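## Task

Rotate the three dice so their upward faces sum to 9, with every die resting flat and completely inside the mat's area when finished.

## Robot and tools

Robot: two six-joint arms, left_arm and right_arm, each with a parallel two-pad gripper. Bases in the scene frame: left_arm at (-0.010, +0.434, 0) m, right_arm at (+0.069, -0.414, 0) m, both turned only slightly about z. Scene frame: origin at table-top height midway between the nominal bases, +x out over the table, +y toward left_arm, +z up. Arm names do not match image sides. Reported hand poses can be off by a few cm, more at long reach. A camera stand sits behind the arms; loose objects may occasionally get nudged by the scene.

Gripper geometry: fingers point along the gripper's own +z, close along its x. end_effector_position is the point between the pads; fingertips extend 17.5 mm past it. A block of varying shape juts up to 12 cm toward the gripper's -y and rotates with it.

The 18-number row (used by both execute_actions and move): one flat list covering both arms, every value in [-1, 1]. Order: left dx, dy, dz, rx, ry, rz, left gripper position, force_limit, speed, then the same nine for the right arm. dx..rz are an offset, not a pose: measured from that arm's current Hand target and along that Hand target's own axes. Scale 1.0 = 0.6 m for dx/dy/dz and 180 degrees for the rotation; rx, ry, rz form a single rotation vector. All-zero pose numbers mean no new request for that arm. Gripper position: +1 fully open (50 mm gap), about -0.65 pads meet, -1 to grip (closes until blocked). force_limit: -1 about 20 N, 0 about 102 N, +1 about 185 N per pad (actual may exceed by ~15 N). speed: -1 = 20 mm/s, 0 = 85, +1 = 150. Gripper numbers are absolute commands, so always resend the values a gripper should keep (a 0 is a real command). A new force_limit or speed only applies after the position changes by at least 0.01.

execute_actions(actions, cameras): actions is a list of actions; each action is up to 15 rows, one per 1/30 s step; a short table repeats its last row to step 15. Every row of an action counts from the Hand target at that action's start, so repeating an offset in a later action moves further. Images come back only for an empty actions list or when cameras names them. Results also list end_effector_position at some steps.

move(target, speed, blend, stop_force, zero, blocking, cameras): drives each gripper in a straight line toward the offset row (or list of up to 15 rows, all counted from the same starting Hand targets). speed is path top speed in m/s, 0.002 to 3.6, default 0.25 (rotation capped at twice that in rad/s); one value or one per target. blend in m rounds corners in a list; 0 stops at each. stop_force in N, 3 to 120, one value for both arms: an arm's path ends when it feels that much push against its motion, then it backs to just before contact; it still presses somewhat. Don't rely on it while the gripper rotates, and omit it when moving off a surface you are pressing. Rows in a stop_force list must share identical gripper numbers. zero (default true) re-zeros force before the move; false accumulates from the last zero. blocking=false returns after 0.5 s while the move continues (not allowed with stop_force). Moves cap at 10 s, do not avoid obstacles, lag and overshoot more when fast, and can swing the elbow if the path passes near the arm's own base, so route around it. The result adds a "move:" line: done (within 3 mm and 2 degrees), off_target, moving, held, fault, plus limits such as paced (pose clipped) or held (steps withheld). Done does not mean no contact occurred.

wait(seconds 0 to 3600): lets time pass; a running move continues. stop: brakes a running move (fingers keep moving). zoom_image(camera, region [x0,y0,x1,y1] pixels, max 504x504) enlarges part of that camera's newest image. zero_wrist_force(arm) subtracts the current wrist reading. finished_scene(scene) ends the scene irreversibly; call nothing after it in that reply.

Cameras: cam_head_left, cam_head_right (672x504, fixed on a bar, looking down from behind at about 1 m height), cam_left_wrist, cam_right_wrist (672x504, on the hands).

Reading results: Hand target is the last commanded pose after clipping; later offsets count from it. A gripper may settle short of it; send the gap as an offset. Orientation commands are clipped to within 32 degrees of the measured one per step. object_status: 0 moving, 1 blocked while opening, 2 blocked while closing (a grip), 3 reached position or pads met (likely empty). Opening in mm is about (250 - position_measured) x 0.202. Wrist force/torque are in the end effector's x y z axes, with a third line showing the peak since last shown; they drift and include unmodelled weight and inertia. Joint torques are total drive output, not contact. Motor temperatures rise when holding loads, stretching or pushing; MOTOR HOT appears at 70 °C, brakes engage at 85 °C for 30 to 60 s.

Avoid: any fault stop (joint contact torque at load limit: 142 N m shoulders/elbow, 26.6 N m wrists; net outside force around 150 N; wrist joints deviating over 0.9 degrees or others over 7.5 degrees) which freezes the arm 10 s; commanding a target even slightly beyond a hard contact; fast impacts; arms touching or one gripper closing on the other's fingers; dropping dice, releasing them while moving, or letting anything leave the table. Dice must end flat and wholly on the mat.

Each tool is called after "Call:" as name([rows], argument=value, ...), one row to a line, values as JSON.

## Session

Call:
execute_actions(actions=[])

Scene clock: 0.00 s.
left_arm: end_effector_position=(+0.6782, +0.3927, +0.2730) position_measured=4 object_status=3 end_effector_quat_wxyz=(+0.048, -0.231, +0.970, -0.053) | right_arm: end_effector_position=(+0.7217, -0.6645, +0.3516) position_measured=4 object_status=3 end_effector_quat_wxyz=(+0.070, +0.847, +0.481, -0.216)
Joint positions: left_arm=[-0.2 -1.196 1.302 -1.811 -1.621 -2.278] | right_arm=[3.144 -2.258 -0.564 -2.198 1.225 0.547]
Joint velocities: within noise
Joint torques (N m): no reading
Motor temperatures (°C): left_arm=[22 27 22 28 27 33] | right_arm=[23 24 22 30 28 30]
Wrist force (N): no reading
Wrist torque (N m): no reading
Wrist force, peak (N): no reading
Hand target: left_arm +0.6782, +0.3927, +0.2730; +0.048, -0.231, +0.970, -0.053 | right_arm +0.7217, -0.6645, +0.3516; +0.070, +0.847, +0.481, -0.216
Tool commands: left_gripper/position=+0.992157 left_gripper/force_limit=+1.0 left_gripper/speed=+1.0 right_gripper/position=+0.992157 right_gripper/force_limit=+1.0 right_gripper/speed=+1.0
camera_calibration:
cam_left_wrist: T_world_to_cam=[[-0.88458, -0.45942, -0.08032, 0.81575], [-0.46536, 0.85809, 0.21707, -0.06081], [-0.03081, 0.2294, -0.97285, 0.32927]] pos_world=[0.70344, 0.35142, 0.39905]
cam_right_wrist: T_world_to_cam=[[0.45393, 0.7775, -0.43526, 0.34844], [0.89089, -0.40503, 0.2056, -0.96562], [-0.01644, -0.4811, -0.87651, 0.13295]] pos_world=[0.70427, -0.59805, 0.46673]

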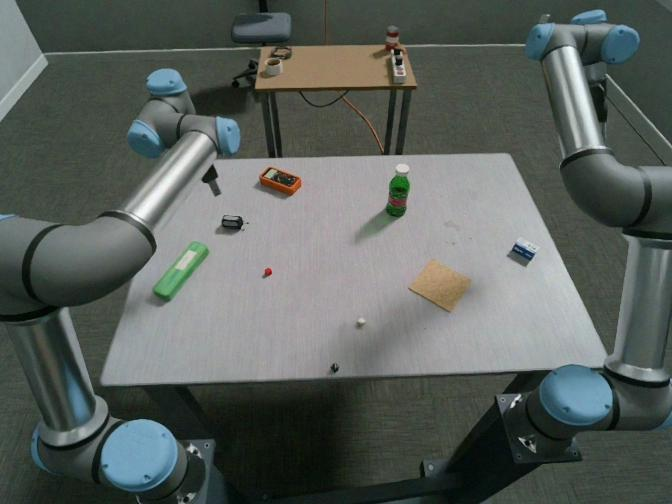

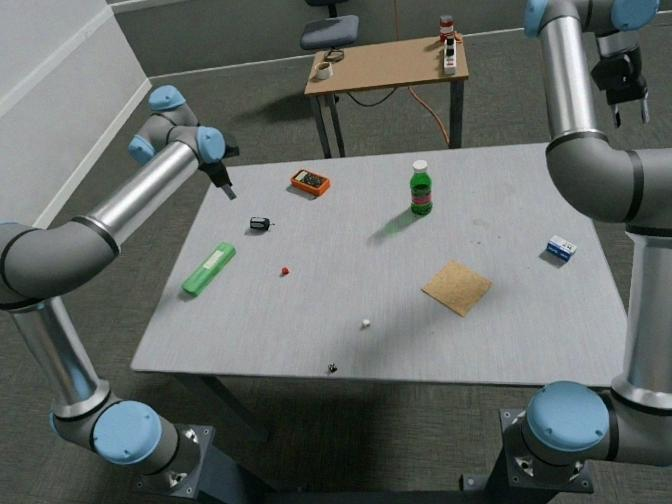

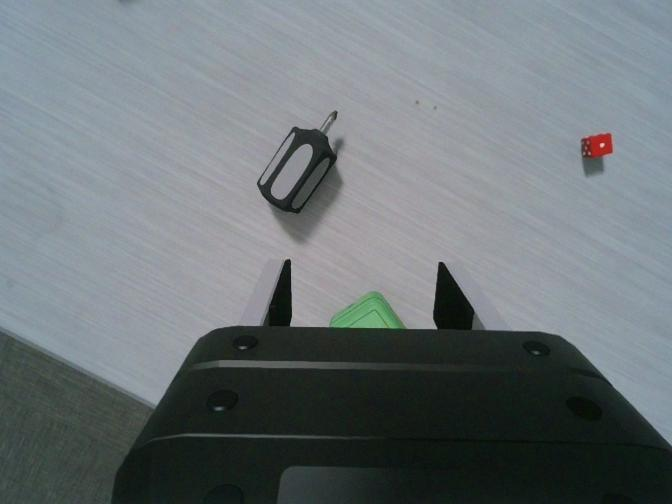

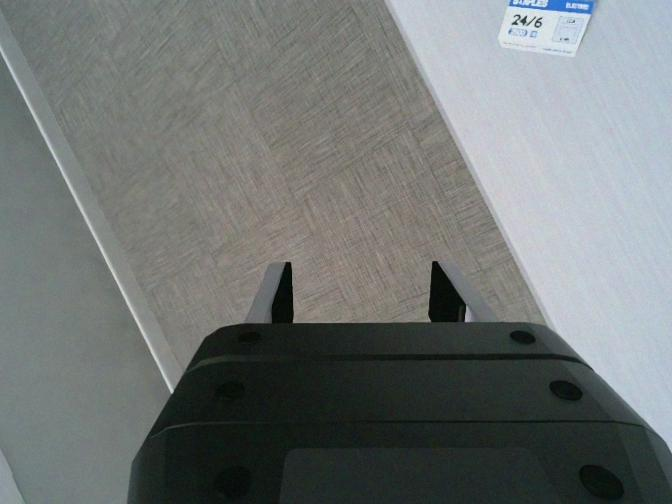

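Call:
zoom_image(camera="cam_head_left", region=[252, 256, 284, 288])

Call:
zoom_image(camera="cam_head_left", region=[320, 300, 392, 384])

Call:
zoom_image(camera="cam_head_right", region=[320, 300, 392, 384])

Call:
zoom_image(camera="cam_left_wrist", region=[560, 110, 640, 190])

Call:
zoom_image(camera="cam_head_right", region=[410, 250, 500, 330])

Scaled by 15.750 from the camera's image (finer frame: 960x720).

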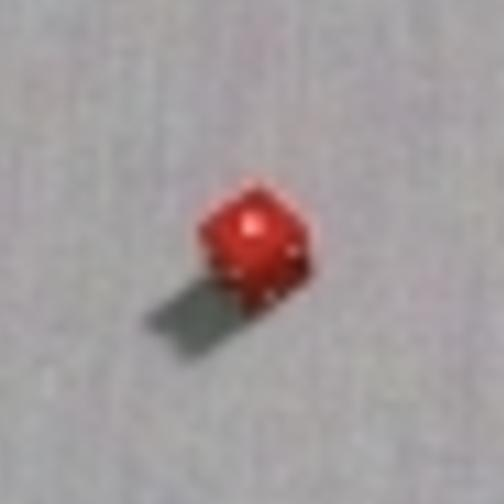

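Scaled by 6.000 from the camera's image (finer frame: 960x720).

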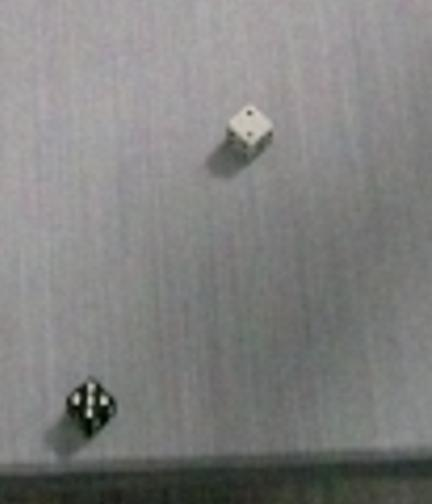

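Scaled by 6.000 from the camera's image (finer frame: 960x720).

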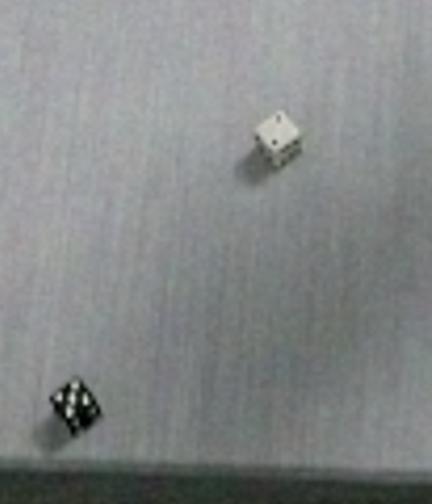

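Scaled by 6.300 from the camera's image (finer frame: 960x720).

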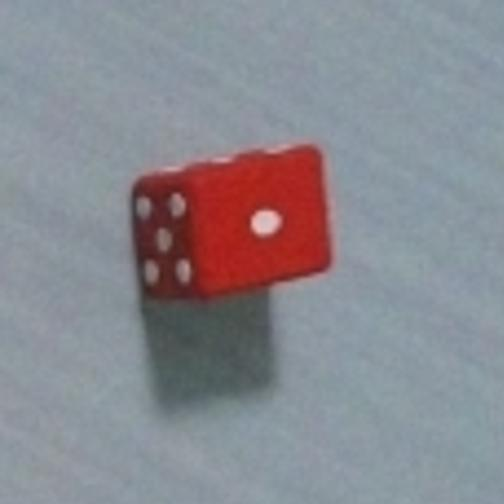

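Scaled by 5.600 from the camera's image (finer frame: 960x720).

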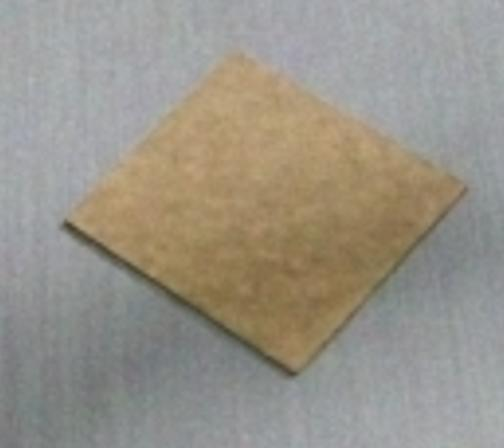

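Call:
move(target=[0.347,-0.006,0.158,-0.0544,0.0103,-0.0667,0.992157,1,1,0.549,-0.9416,-0.092,-0.0295,0.143,0,0.992157,1,1], speed=0.35)

Call:
move(target=[0,0,0,0,0,0,0.992157,1,1,0.096,-0.168,0.05,0,0,0,0.992157,1,1], cameras=["all"])

Scene clock: 71.80 s.
left_arm: end_effector_position=(+0.5060, +0.2874, +0.1654) position_measured=4 object_status=3 end_effector_quat_wxyz=(+0.007, -0.334, +0.942, +0.022) | right_arm: end_effector_position=(+0.4067, -0.0903, +0.3093) position_measured=4 object_status=3 end_effector_quat_wxyz=(+0.000, +0.869, +0.494, +0.000) end_effector_velocity=(-0.001, +0.001, -0.001) end_effector_angular_velocity=(-0.001, +0.001, -0.002)
Joint positions: left_arm=[-0.512 -1.42 1.829 -1.954 -1.533 -2.799] | right_arm=[4.241 -1.47 -1.715 -1.528 1.572 1.589]
Joint velocities: left_arm=[within noise] | right_arm=[0.003 -0.001 -0.001 0 0 0.005]
Joint torques (N m): left_arm=[-3.32 -18.97 -29.99 -1.29 0.85 0.2] | right_arm=[8.4 27.9 29.46 3.64 2.36 1.24]
Wrist force (N): left_arm=[0.1 0.0 -0.7] | right_arm=[1.1 -0.1 0.7]
Wrist torque (N m): left_arm=[-0.07 0.01 -0.19] | right_arm=[-0.02 0.04 0.02]
Wrist force, peak (N): left_arm=[-1.2 0.1 -0.5] | right_arm=[3.0 -5.0 0.5]
Hand target: left_arm +0.5059, +0.2874, +0.1653; +0.007, -0.334, +0.942, +0.022 | right_arm +0.4067, -0.0903, +0.3094; +0.000, +0.869, +0.494, +0.000
Off the commanded pose: left_arm 0.000 m, 0 deg | right_arm 0.000 m, 0 deg.
move: done

Scene clock: 72.77 s.
left_arm: end_effector_position=(+0.5059, +0.2874, +0.1653) position_measured=4 object_status=3 end_effector_quat_wxyz=(+0.007, -0.334, +0.942, +0.022) | right_arm: end_effector_position=(+0.3496, +0.0107, +0.2795) position_measured=4 object_status=3 end_effector_quat_wxyz=(+0.000, +0.869, +0.494, +0.000)
Joint positions: left_arm=[-0.512 -1.42 1.829 -1.954 -1.533 -2.799] | right_arm=[4.44 -1.577 -1.689 -1.445 1.572 1.788]
Joint torques (N m): left_arm=[-5.59 -19.03 -28.18 -1.03 -2.57 -2.1] | right_arm=[7.45 16.83 22.23 1.21 -0.4 1.77]
Wrist force (N): left_arm=[0.0 0.0 -0.5] | right_arm=[1.2 -0.2 0.5]
Wrist torque (N m): left_arm=[-0.07 0.02 -0.19] | right_arm=[-0.11 0.05 0.11]
Wrist force, peak (N): left_arm=[0.1 0.0 -0.7] | right_arm=[2.9 -4.0 1.2]
Hand target: left_arm +0.5059, +0.2874, +0.1653; +0.007, -0.334, +0.942, +0.022 | right_arm +0.3496, +0.0108, +0.2794; +0.000, +0.869, +0.494, +0.000
Off the commanded pose: left_arm 0.000 m, 0 deg | right_arm 0.000 m, 0 deg.
move: done
cam_left_wrist: T_world_to_cam=[[-0.77387, -0.6321, -0.03964, 0.59332], [-0.59856, 0.70949, 0.37196, 0.05731], [-0.20699, 0.31157, -0.9274, 0.30142]] pos_world=[0.55585, 0.24046, 0.28173]
cam_right_wrist: T_world_to_cam=[[0.52284, 0.85243, -0.00049, -0.1855], [0.80822, -0.49554, 0.31816, -0.34745], [0.27097, -0.16674, -0.94804, 0.30461]] pos_world=[0.29526, 0.03674, 0.39924]

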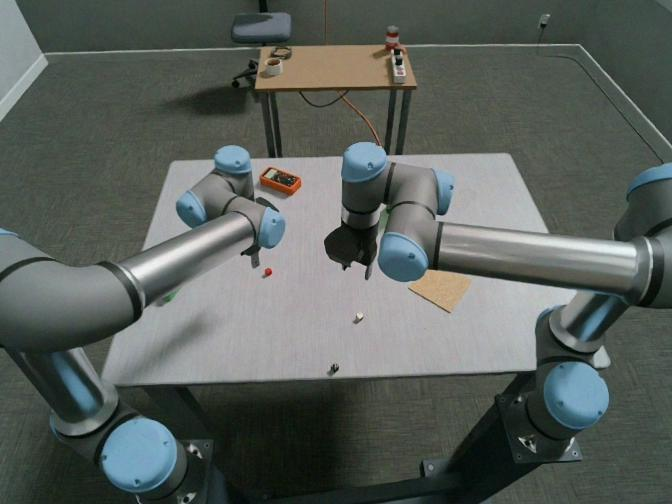

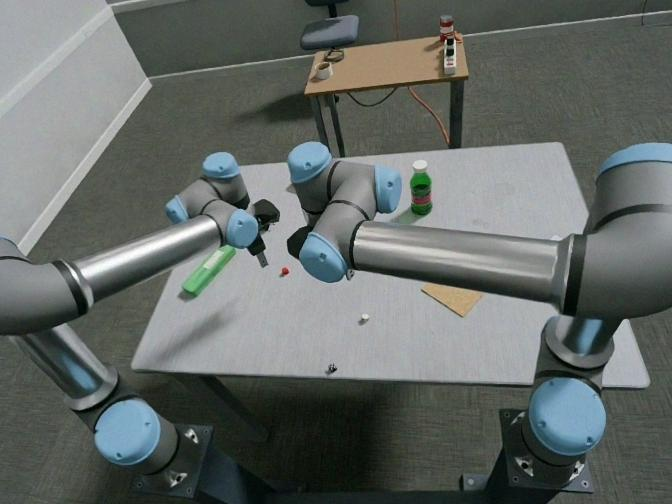

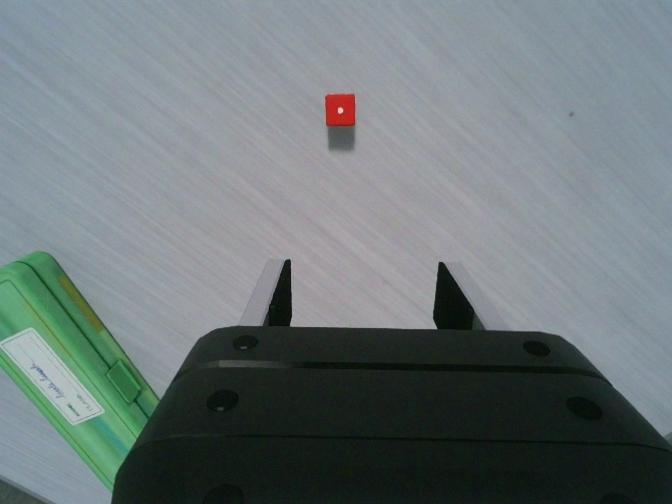

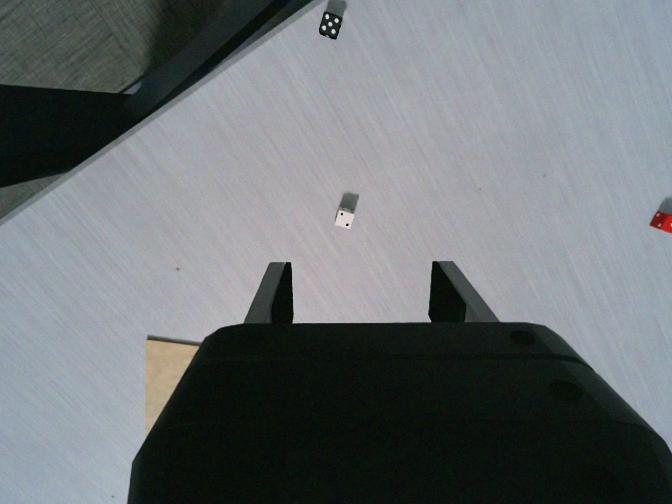

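Call:
zoom_image(camera="cam_right_wrist", region=[316, 184, 372, 240])

Call:
zoom_image(camera="cam_right_wrist", region=[304, 0, 360, 56])

Call:
zoom_image(camera="cam_left_wrist", region=[308, 80, 372, 144])

Call:
zoom_image(camera="cam_right_wrist", region=[640, 200, 672, 240])

Scaled by 9.000 from the camera's image (finer frame: 960x720).

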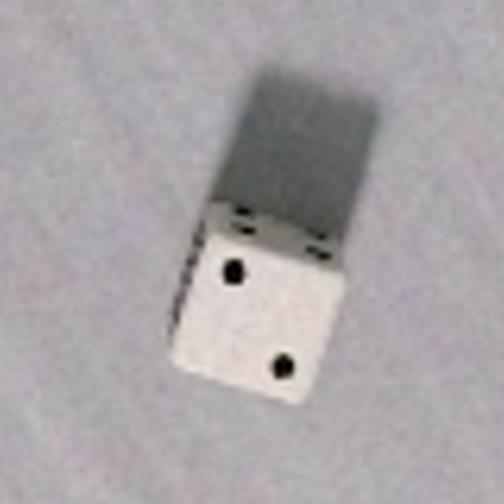

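Scaled by 9.000 from the camera's image (finer frame: 960x720).

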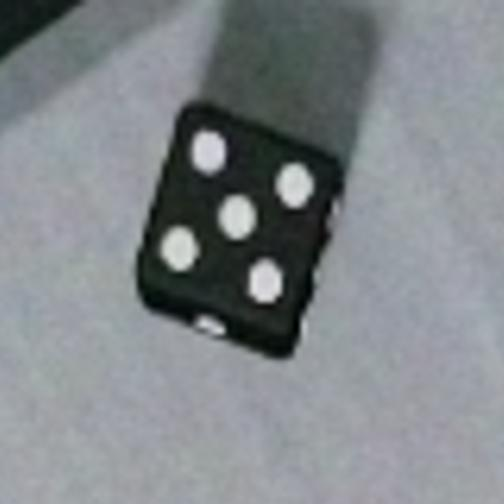

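Scaled by 7.875 from the camera's image (finer frame: 960x720).

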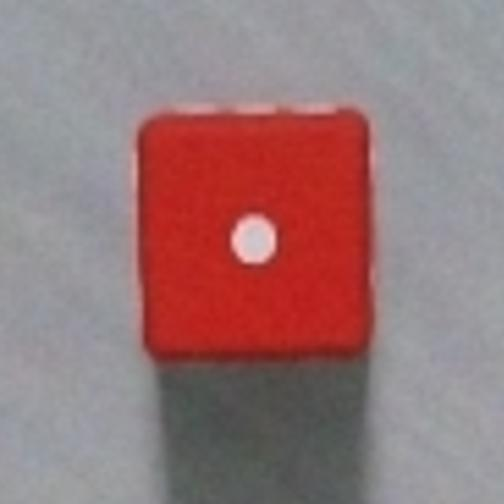

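Scaled by 12.600 from the camera's image (finer frame: 960x720).

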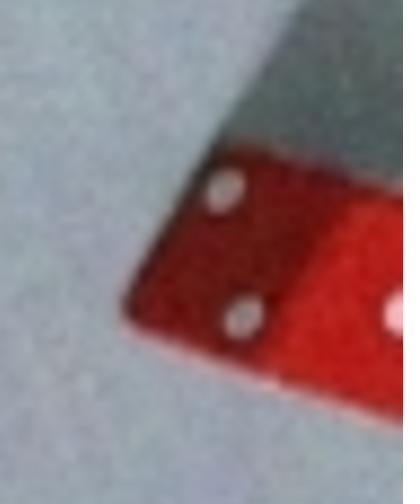

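Call:
move(target=[-0.0258,-0.0945,0.0895,0.0117,0.0088,0,0.992157,1,1,-0.0289,0.1530,0.2823,-0.0365,0.2340,-0.8734,0.992157,1,1], speed=0.4, cameras=["cam_left_wrist","cam_right_wrist"])

Scene clock: 159.53 s.
left_arm: end_effector_position=(+0.5536, +0.2555, +0.1100) position_measured=4 object_status=3 end_effector_quat_wxyz=(+0.000, -0.334, +0.943, +0.000) | right_arm: end_effector_position=(+0.4195, -0.0510, +0.1100) position_measured=4 object_status=3 end_effector_quat_wxyz=(-0.092, -0.342, +0.903, +0.242) end_effector_velocity=(+0.000, +0.001, +0.000) end_effector_angular_velocity=(+0.002, -0.003, +0.006)
Joint positions: left_arm=[-0.499 -1.244 1.767 -2.093 -1.572 -2.786] | right_arm=[3.999 -1.786 -2.042 -0.835 2.093 -1.471]
Joint velocities: left_arm=[within noise] | right_arm=[0.001 0.001 0 0 0 -0.005]
Joint torques (N m): left_arm=[3.96 -45.09 -17.54 -1.93 -0.79 2.01] | right_arm=[7.86 31.76 17.64 4.79 -0.58 -1.27]
Wrist force (N): left_arm=[0.1 0.0 -0.5] | right_arm=[0.8 1.5 0.6]
Wrist torque (N m): left_arm=[-0.05 0.03 -0.19] | right_arm=[-0.08 0.10 0.03]
Wrist force, peak (N): left_arm=[-0.1 -0.1 -0.8] | right_arm=[2.0 1.0 0.5]
Hand target: left_arm +0.5535, +0.2556, +0.1100; +0.000, -0.334, +0.943, +0.000 | right_arm +0.4194, -0.0510, +0.1100; -0.092, -0.342, +0.903, +0.242
Off the commanded pose: left_arm 0.000 m, 0 deg | right_arm 0.000 m, 0 deg.
move: done
cam_left_wrist: T_world_to_cam=[[-0.77387, -0.63323, -0.01183, 0.60504], [-0.59912, 0.72586, 0.33791, 0.12888], [-0.20539, 0.26859, -0.9411, 0.28149]] pos_world=[0.60325, 0.21398, 0.22852]
cam_right_wrist: T_world_to_cam=[[-0.75667, -0.65377, 0.00623, 0.28976], [-0.42841, 0.503, 0.75064, 0.14148], [-0.49387, 0.56532, -0.66069, 0.44127]] pos_world=[0.4978, -0.13119, 0.18354]

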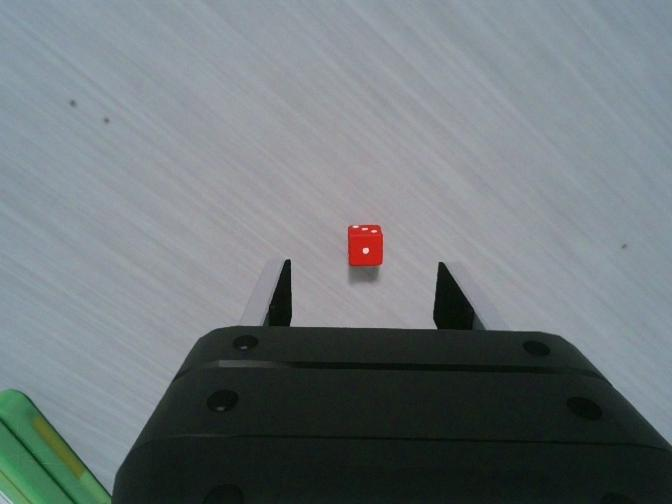

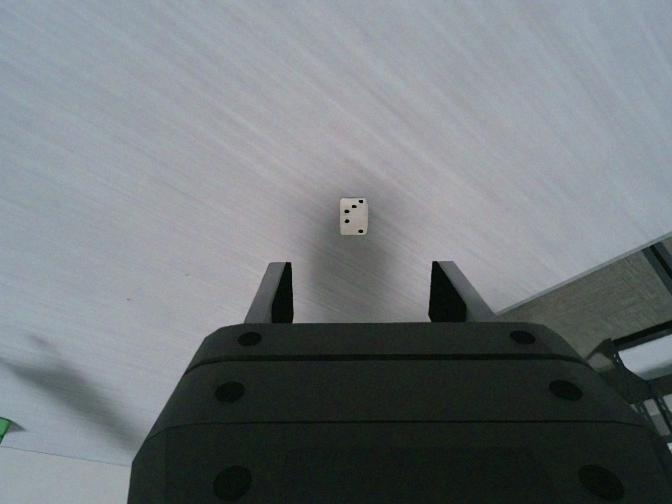

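Call:
zoom_image(camera="cam_right_wrist", region=[270, 180, 440, 330])

Call:
zoom_image(camera="cam_left_wrist", region=[270, 200, 450, 340])

Scaled by 2.965 from the camera's image (finer frame: 960x720).

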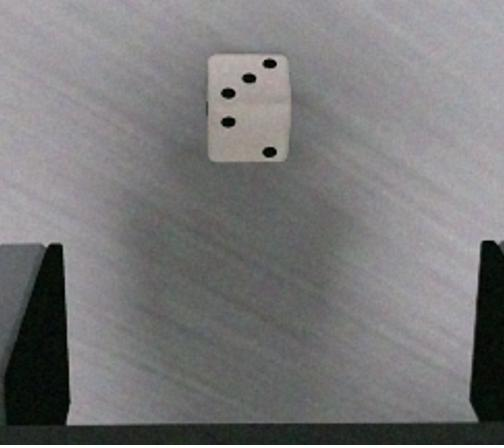

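Scaled by 2.800 from the camera's image (finer frame: 960x720).

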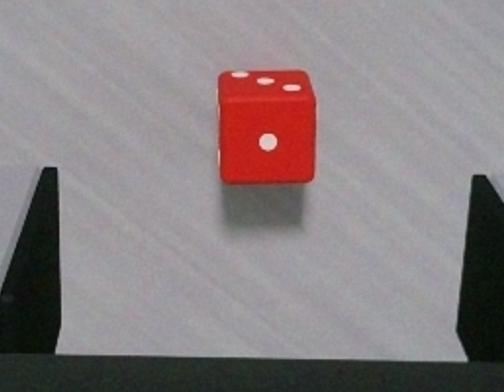

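Call:
move(target=[0.0067,0,0.05,0,0,0,0.992157,1,1,0,-0.0018,0.1048,0,0,0,0.992157,1,1], cameras=["cam_left_wrist","cam_right_wrist"])

Call:
zoom_image(camera="cam_right_wrist", region=[270, 200, 440, 350])

Call:
zoom_image(camera="cam_left_wrist", region=[270, 200, 450, 350])

Scene clock: 204.40 s.
left_arm: end_effector_position=(+0.5503, +0.2530, +0.0800) position_measured=4 object_status=3 end_effector_quat_wxyz=(+0.000, -0.334, +0.943, +0.000) | right_arm: end_effector_position=(+0.3993, -0.0281, +0.0551) position_measured=4 object_status=3 end_effector_quat_wxyz=(-0.092, -0.342, +0.903, +0.242) end_effector_velocity=(+0.000, +0.001, +0.000) end_effector_angular_velocity=(+0.004, -0.002, -0.002)
Joint positions: left_arm=[-0.506 -1.21 1.809 -2.169 -1.571 -2.792] | right_arm=[4.061 -1.887 -2.109 -0.632 2.089 -1.4]
Joint velocities: left_arm=[within noise] | right_arm=[0 0 -0.001 0.006 0.001 0.002]
Joint torques (N m): left_arm=[6.68 -38.86 -29.3 -3.88 1.94 2.14] | right_arm=[7.36 24.23 9.94 6 3.24 1.41]
Wrist force (N): left_arm=[0.1 0.0 -0.5] | right_arm=[0.4 1.6 0.7]
Wrist torque (N m): left_arm=[-0.03 0.01 -0.02] | right_arm=[-0.07 0.17 0.07]
Wrist force, peak (N): left_arm=[-0.3 -0.2 -2.0] | right_arm=[0.7 2.5 4.0]
Hand target: left_arm +0.5504, +0.2530, +0.0800; +0.000, -0.334, +0.943, +0.000 | right_arm +0.3992, -0.0281, +0.0550; -0.092, -0.342, +0.903, +0.242
Off the commanded pose: left_arm 0.000 m, 0 deg | right_arm 0.000 m, 0 deg.
move: done
cam_left_wrist: T_world_to_cam=[[-0.77382, -0.6333, -0.01176, 0.60059], [-0.59912, 0.72576, 0.33813, 0.13889], [-0.2056, 0.2687, -0.94103, 0.25336]] pos_world=[0.60005, 0.21148, 0.19852]
cam_right_wrist: T_world_to_cam=[[-0.75657, -0.65388, 0.00616, 0.28966], [-0.42859, 0.50297, 0.75055, 0.16257], [-0.49387, 0.56521, -0.66078, 0.38203]] pos_world=[0.4775, -0.10829, 0.12864]

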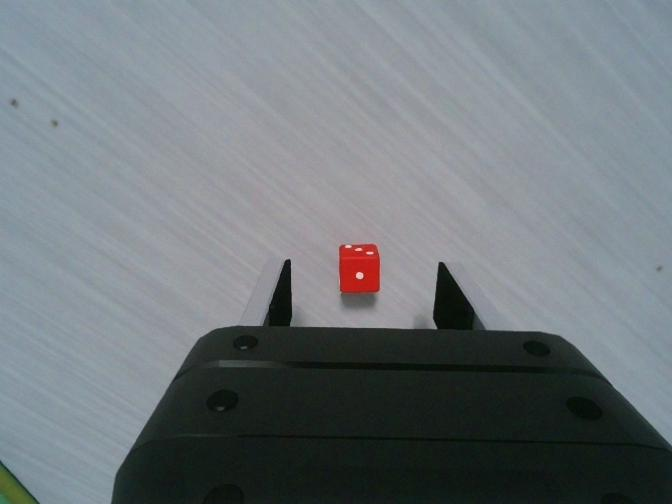

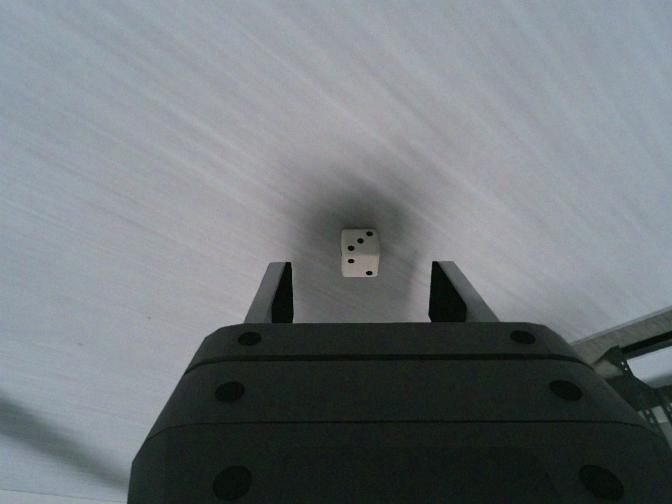

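Scaled by 2.965 from the camera's image (finer frame: 960x720).

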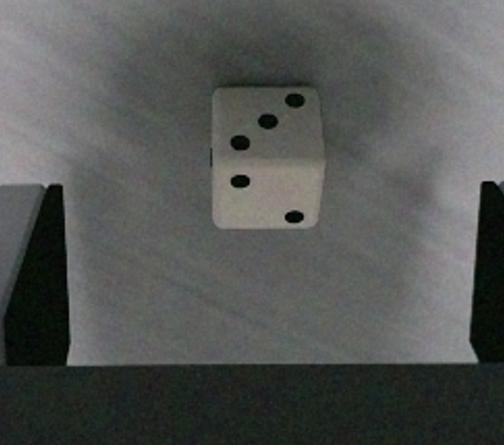

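Scaled by 2.800 from the camera's image (finer frame: 960x720).

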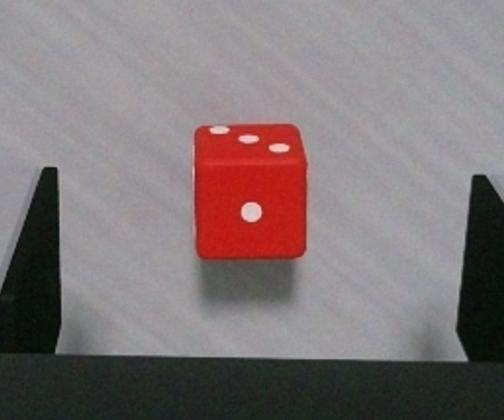

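Call:
move(target=[0,0,0.125,0,0,0,0.992157,1,1,0,-0.006,0.083,0,0,0,0.992157,1,1], cameras=["cam_left_wrist","cam_right_wrist"], speed=0.02, stop_force=5)

Call:
zoom_image(camera="cam_right_wrist", region=[270, 200, 440, 350])

Call:
zoom_image(camera="cam_left_wrist", region=[270, 200, 450, 350])

Scene clock: 227.43 s.
left_arm: end_effector_position=(+0.5504, +0.2530, +0.0445) position_measured=4 object_status=3 end_effector_quat_wxyz=(+0.000, -0.334, +0.943, +0.000) | right_arm: end_effector_position=(+0.3884, -0.0160, +0.0217) position_measured=4 object_status=3 end_effector_quat_wxyz=(-0.092, -0.342, +0.903, +0.242)
Joint positions: left_arm=[-0.506 -1.158 1.844 -2.256 -1.571 -2.792] | right_arm=[4.094 -1.96 -2.136 -0.513 2.086 -1.362]
Joint torques (N m): left_arm=[-0.79 -45.42 -31.6 -3.55 1.3 -1.42] | right_arm=[-7.73 39.23 22.86 5.77 -0.89 -1.18]
Wrist force (N): left_arm=[-0.2 0.5 -1.9] | right_arm=[0.7 3.2 -0.5]
Wrist torque (N m): left_arm=[-0.03 0.01 -0.02] | right_arm=[-0.01 0.12 -0.07]
Wrist force, peak (N): left_arm=[3.2 7.5 -42.1] | right_arm=[0.1 8.7 -10.9]
Hand target: left_arm +0.5504, +0.2530, +0.0445; +0.000, -0.334, +0.943, +0.000 (not the last commanded pose) | right_arm +0.3884, -0.0160, +0.0217; -0.092, -0.342, +0.903, +0.242 (not the last commanded pose)
Off the commanded pose: left_arm 0.039 m, 0 deg | right_arm 0.013 m, 0 deg.
move: contact (left_arm, right_arm)
cam_left_wrist: T_world_to_cam=[[-0.77383, -0.63328, -0.01184, 0.60019], [-0.59913, 0.72578, 0.33807, 0.15091], [-0.2055, 0.2687, -0.94105, 0.2199]] pos_world=[0.60005, 0.21148, 0.16302]
cam_right_wrist: T_world_to_cam=[[-0.75657, -0.65388, 0.00627, 0.28959], [-0.42847, 0.50295, 0.75063, 0.17693], [-0.49398, 0.56522, -0.66069, 0.34776]] pos_world=[0.4667, -0.09619, 0.09514]

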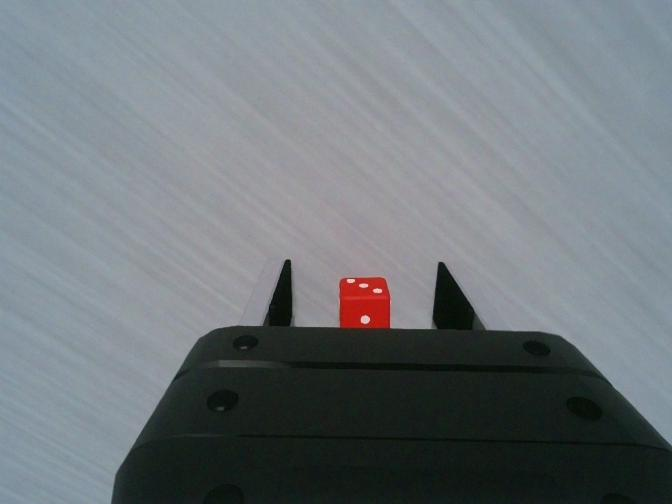

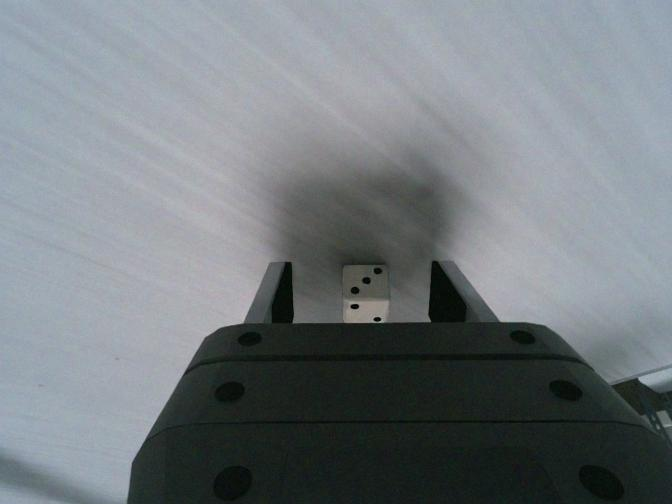

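Scaled by 2.965 from the camera's image (finer frame: 960x720).

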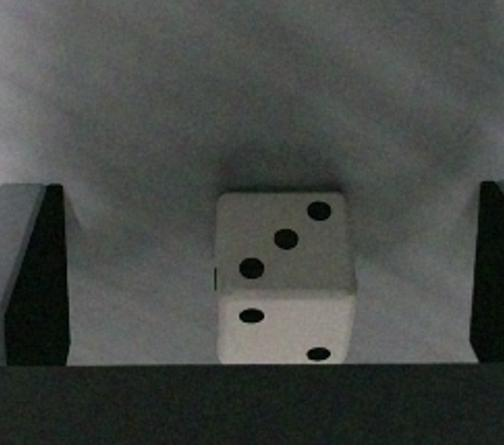

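Scaled by 2.800 from the camera's image (finer frame: 960x720).

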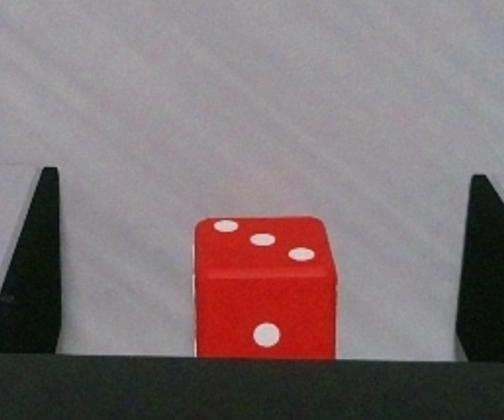

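Call:
move([
  [0,0,-0.005,0,0,0,0.992157,1,1,0,-0.0063,-0.006,0,0,0,0.992157,1,1],
  [0,0,-0.005,0,0,0,-1,-0.9,-1,0,-0.0063,-0.006,0,0,0,-1,-0.9,-1],
], speed=0.05, cameras=["cam_right_wrist","cam_left_wrist"])

Call:
zoom_image(camera="cam_right_wrist", region=[270, 200, 440, 350])

Scene clock: 239.73 s.
left_arm: end_effector_position=(+0.5504, +0.2530, +0.0475) position_measured=174 object_status=2 end_effector_quat_wxyz=(+0.000, -0.334, +0.943, +0.000) | right_arm: end_effector_position=(+0.3918, -0.0198, +0.0229) position_measured=175 object_status=0 end_effector_quat_wxyz=(-0.092, -0.342, +0.903, +0.242)
Joint positions: left_arm=[-0.506 -1.163 1.841 -2.249 -1.571 -2.792] | right_arm=[4.084 -1.957 -2.133 -0.524 2.087 -1.374]
Joint torques (N m): left_arm=[4.94 -26.87 -11.02 -4.96 1.31 -1.46] | right_arm=[8.4 24.17 10.32 5.59 -0.75 -1.17]
Wrist force (N): left_arm=[0.0 0.0 -0.9] | right_arm=[0.6 1.8 0.6]
Wrist torque (N m): left_arm=[-0.05 0.05 -0.01] | right_arm=[-0.07 0.13 -0.14]
Wrist force, peak (N): left_arm=[-0.2 0.7 -2.1] | right_arm=[0.8 3.2 -0.8]
Hand target: left_arm +0.5504, +0.2530, +0.0475; +0.000, -0.334, +0.943, +0.000 | right_arm +0.3918, -0.0198, +0.0229; -0.092, -0.342, +0.903, +0.242
Off the commanded pose: left_arm 0.000 m, 0 deg | right_arm 0.000 m, 0 deg.
move: done
cam_left_wrist: T_world_to_cam=[[-0.77383, -0.63328, -0.01184, 0.60023], [-0.59913, 0.72578, 0.33807, 0.1499], [-0.2055, 0.2687, -0.94105, 0.22272]] pos_world=[0.60005, 0.21148, 0.16602]
cam_right_wrist: T_world_to_cam=[[-0.75657, -0.65388, 0.00627, 0.28967], [-0.42847, 0.50295, 0.75063, 0.17933], [-0.49398, 0.56522, -0.66069, 0.35245]] pos_world=[0.4701, -0.09999, 0.09644]
Images, in order (width x height): cam_left_wrist 672x504, cam_right_wrist 672x504.

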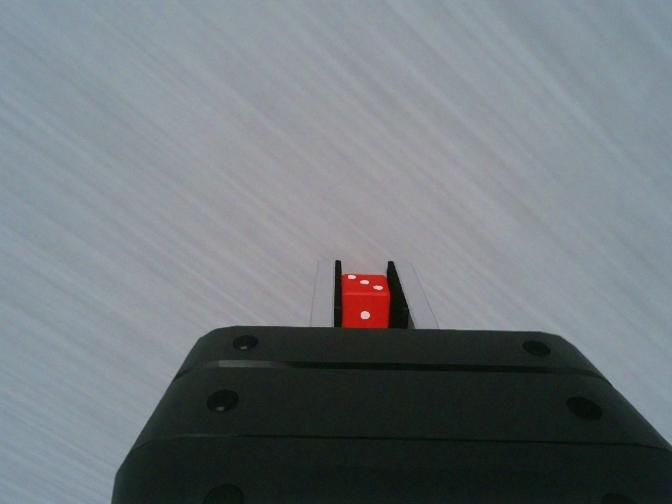

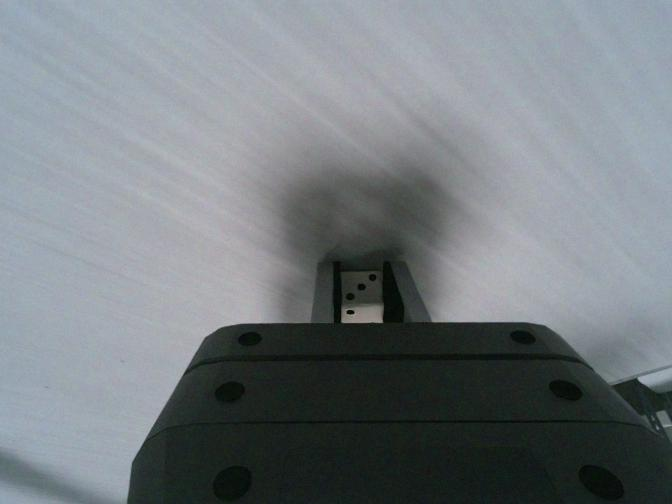

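Scaled by 2.965 from the camera's image (finer frame: 960x720).

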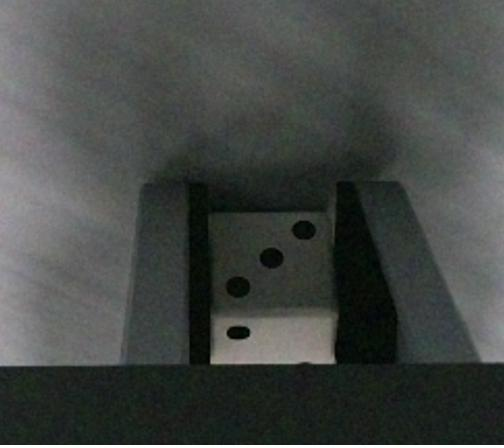

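Call:
move([
  [0,0,-0.1,0,0,0,-1,-0.9,-1,0,0.0417,-0.0722,0,0,0,-1,-0.9,-1],
  [0.2517,-0.1239,-0.1,0,0,0,-1,-0.9,-1,0.1197,-0.2583,-0.3072,0.4444,0,0,-1,-0.9,-1],
], blend=[0.02,0], speed=0.25, cameras=["all"])

Call:
zoom_image(camera="cam_right_wrist", region=[270, 200, 440, 350])

Scene clock: 260.17 s.
left_arm: end_effector_position=(+0.4799, +0.1001, +0.1076) position_measured=174 object_status=2 end_effector_quat_wxyz=(+0.000, -0.334, +0.943, +0.000) | right_arm: end_effector_position=(+0.4880, -0.2369, +0.1048) position_measured=175 object_status=2 end_effector_quat_wxyz=(+0.149, -0.321, +0.848, -0.395)
Joint positions: left_arm=[-0.79 -1.237 1.765 -2.098 -1.572 -3.076] | right_arm=[4.347 -1.665 -2.234 -1.278 0.804 -0.947]
Joint torques (N m): left_arm=[1.92 -44.77 -13.89 -2.98 -1.49 2.7] | right_arm=[-7.41 29.88 20.42 2.33 -3.29 1.2]
Wrist force (N): left_arm=[0.0 -0.1 -0.1] | right_arm=[1.3 -2.3 0.7]
Wrist torque (N m): left_arm=[-0.06 0.05 -0.12] | right_arm=[-0.09 0.08 0.29]
Wrist force, peak (N): left_arm=[-0.5 0.3 -3.4] | right_arm=[0.5 -0.2 3.5]
Hand target: left_arm +0.4799, +0.1002, +0.1076; +0.000, -0.334, +0.943, +0.000 | right_arm +0.4881, -0.2369, +0.1048; +0.150, -0.321, +0.848, -0.395
Off the commanded pose: left_arm 0.000 m, 0 deg | right_arm 0.000 m, 0 deg.
move: done
cam_left_wrist: T_world_to_cam=[[-0.77382, -0.6333, -0.01176, 0.44961], [-0.59912, 0.72576, 0.33813, 0.19835], [-0.2056, 0.2687, -0.94103, 0.30594]] pos_world=[0.52965, 0.05858, 0.22612]
cam_right_wrist: T_world_to_cam=[[-0.75405, -0.65674, -0.01008, 0.2198], [-0.55708, 0.6476, -0.51987, 0.49845], [0.34795, -0.38639, -0.85418, -0.03923]] pos_world=[0.45706, -0.1936, 0.22784]

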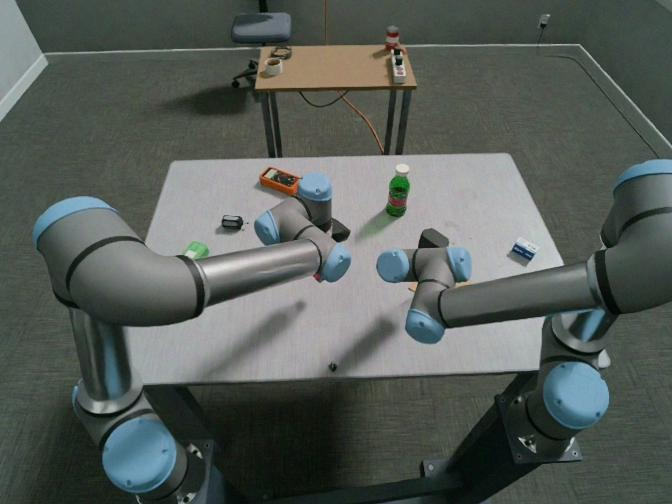

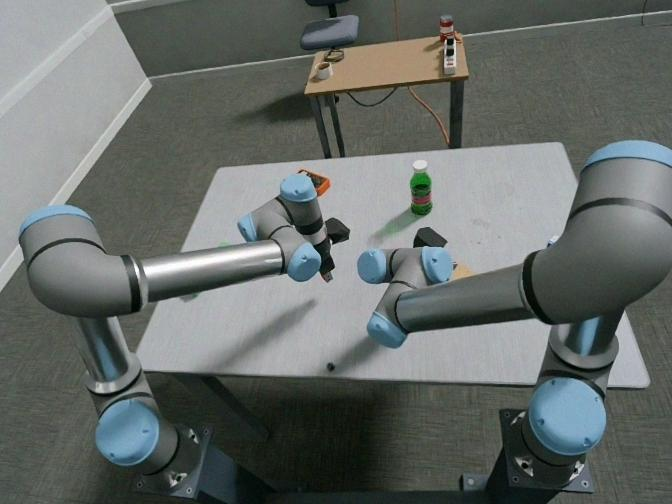

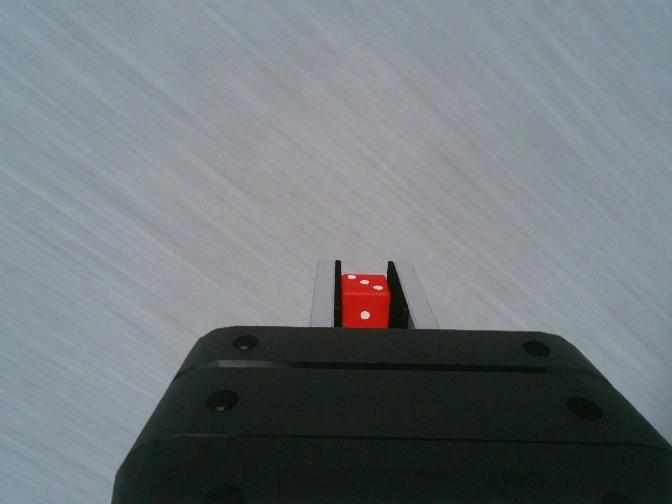

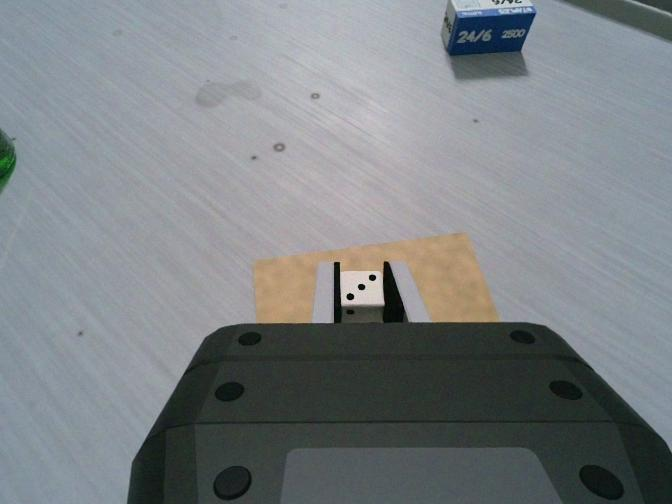

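Scaled by 2.965 from the camera's image (finer frame: 960x720).

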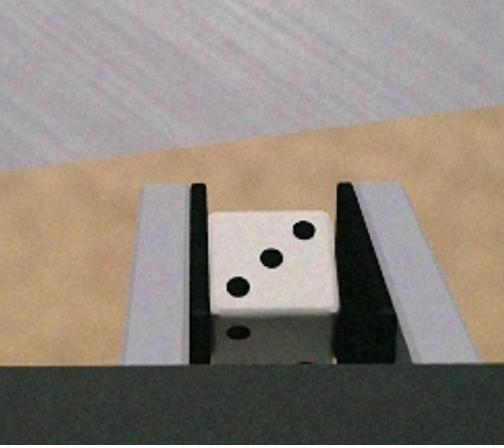

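Call:
move(target=[0,0,0.071,0,0,0,-1,-0.9,-1,0.0152,0.0258,0.1118,0.0278,0,0,-1,-0.9,-1], cameras=["cam_right_wrist"])

Call:
move(target=[0,0,0.035,0,0,0,-1,-0.9,-1,0,0.0478,0.0335,0,0,0,-1,-0.9,-1], speed=0.01, stop_force=3, cameras=["cam_right_wrist","cam_left_wrist"])

Call:
zoom_image(camera="cam_right_wrist", region=[270, 200, 440, 350])

Scene clock: 279.50 s.
left_arm: end_effector_position=(+0.4799, +0.1002, +0.0650) position_measured=174 object_status=2 end_effector_quat_wxyz=(+0.000, -0.334, +0.943, +0.000) | right_arm: end_effector_position=(+0.5086, -0.2740, +0.0498) position_measured=175 object_status=2 end_effector_quat_wxyz=(+0.163, -0.314, +0.830, -0.431) end_effector_velocity=(+0.000, +0.000, +0.000) end_effector_angular_velocity=(+0.003, -0.002, +0.000)
Joint positions: left_arm=[-0.79 -1.181 1.813 -2.202 -1.572 -3.076] | right_arm=[4.294 -1.812 -2.329 -1.059 0.708 -0.962]
Joint velocities: left_arm=[within noise] | right_arm=[0 -0.001 -0.001 0.005 -0.001 0]
Joint torques (N m): left_arm=[-4.96 -33.12 -29.29 -4.28 2.21 -1.47] | right_arm=[0.23 15.9 7.29 4.16 -3.53 1.18]
Wrist force (N): left_arm=[0.1 -0.1 -0.3] | right_arm=[1.9 -2.2 1.1]
Wrist torque (N m): left_arm=[-0.06 0.02 -0.13] | right_arm=[-0.05 0.00 0.07]
Wrist force, peak (N): left_arm=[-0.4 0.0 -2.2] | right_arm=[2.3 -1.1 3.9]
Hand target: left_arm +0.4799, +0.1002, +0.0650; +0.000, -0.334, +0.943, +0.000 | right_arm +0.5087, -0.2740, +0.0498; +0.163, -0.314, +0.830, -0.431
Off the commanded pose: left_arm 0.000 m, 0 deg | right_arm 0.000 m, 0 deg.
move: done
cam_right_wrist: T_world_to_cam=[[-0.75358, -0.65726, -0.01072, 0.21011], [-0.52469, 0.61124, -0.59253, 0.48256], [0.396, -0.44089, -0.80548, -0.14947]] pos_world=[0.47072, -0.22276, 0.16778]

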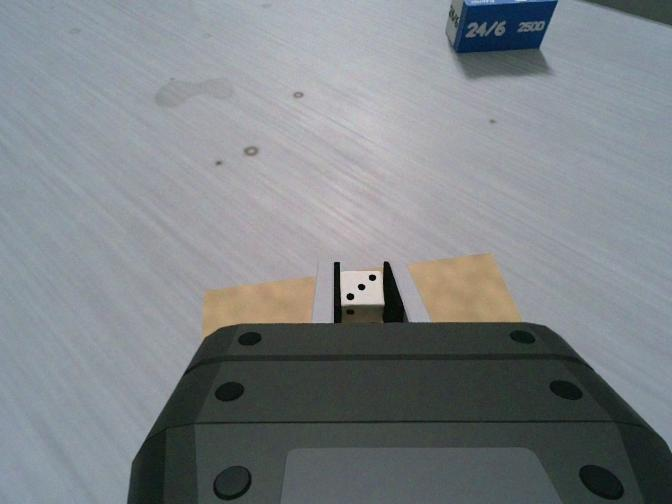

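Scene clock: 283.57 s.
left_arm: end_effector_position=(+0.4799, +0.1002, +0.0475) position_measured=174 object_status=2 end_effector_quat_wxyz=(+0.000, -0.334, +0.943, +0.000) | right_arm: end_effector_position=(+0.5087, -0.2740, +0.0273) position_measured=175 object_status=2 end_effector_quat_wxyz=(+0.163, -0.314, +0.830, -0.431)
Joint positions: left_arm=[-0.79 -1.155 1.829 -2.245 -1.572 -3.077] | right_arm=[4.294 -1.875 -2.342 -0.982 0.708 -0.962]
Joint torques (N m): left_arm=[-5.48 -44.86 -30.23 -0.84 2.14 -1.96] | right_arm=[7.05 31.7 18.77 -0.95 -1.19 1.34]
Wrist force (N): left_arm=[-0.1 -0.6 -3.1] | right_arm=[2.1 -4.2 1.0]
Wrist torque (N m): left_arm=[-0.04 0.04 -0.12] | right_arm=[-0.10 0.03 0.08]
Wrist force, peak (N): left_arm=[0.3 3.5 -12.6] | right_arm=[3.7 -9.9 -5.0]
Hand target: left_arm +0.4799, +0.1002, +0.0475; +0.000, -0.334, +0.943, +0.000 (not the last commanded pose) | right_arm +0.5087, -0.2740, +0.0273; +0.163, -0.314, +0.830, -0.431 (not the last commanded pose)
Off the commanded pose: left_arm 0.003 m, 0 deg | right_arm 0.012 m, 0 deg.
move: contact (left_arm, right_arm)
cam_left_wrist: T_world_to_cam=[[-0.77383, -0.63328, -0.01184, 0.44884], [-0.59913, 0.72578, 0.33807, 0.21863], [-0.2055, 0.2687, -0.94105, 0.24932]] pos_world=[0.52955, 0.05858, 0.16602]
cam_right_wrist: T_world_to_cam=[[-0.75351, -0.65735, -0.011, 0.20985], [-0.52457, 0.61122, -0.59265, 0.46913], [0.3963, -0.4408, -0.80538, -0.16781]] pos_world=[0.47072, -0.22277, 0.14518]
Images, in order (width x height): cam_left_wrist 672x504, cam_right_wrist 672x504.

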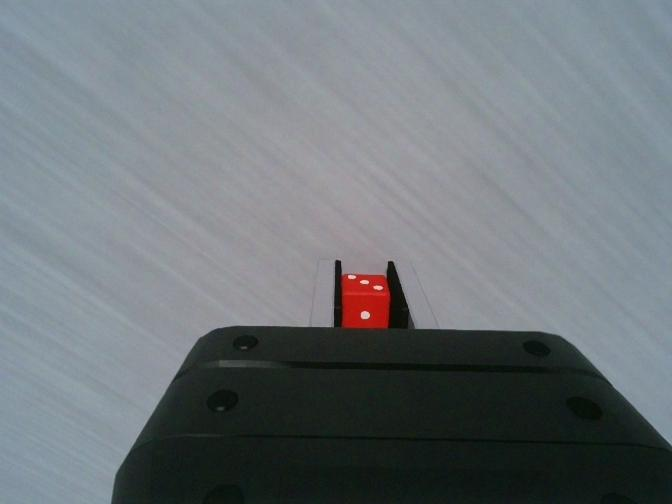

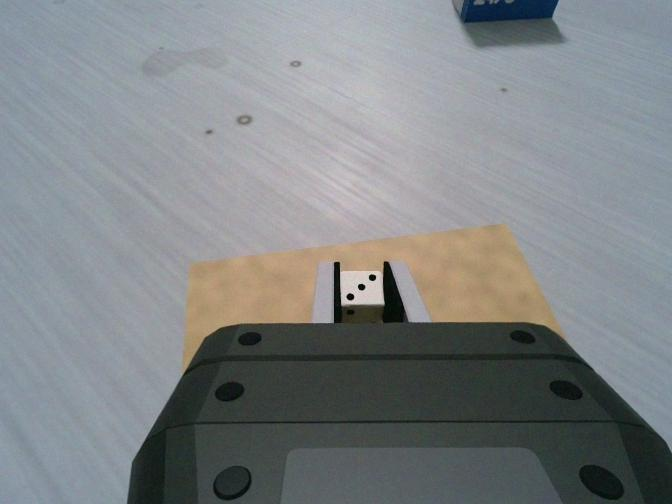

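Scaled by 2.965 from the camera's image (finer frame: 960x720).

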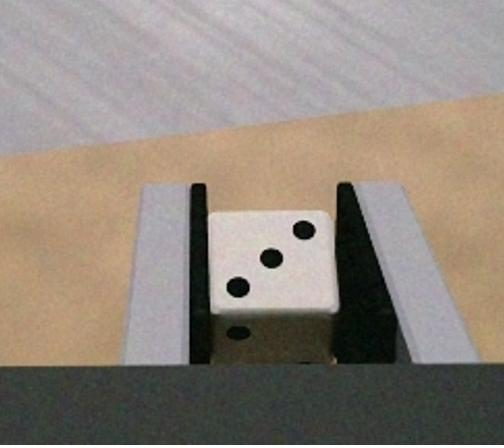

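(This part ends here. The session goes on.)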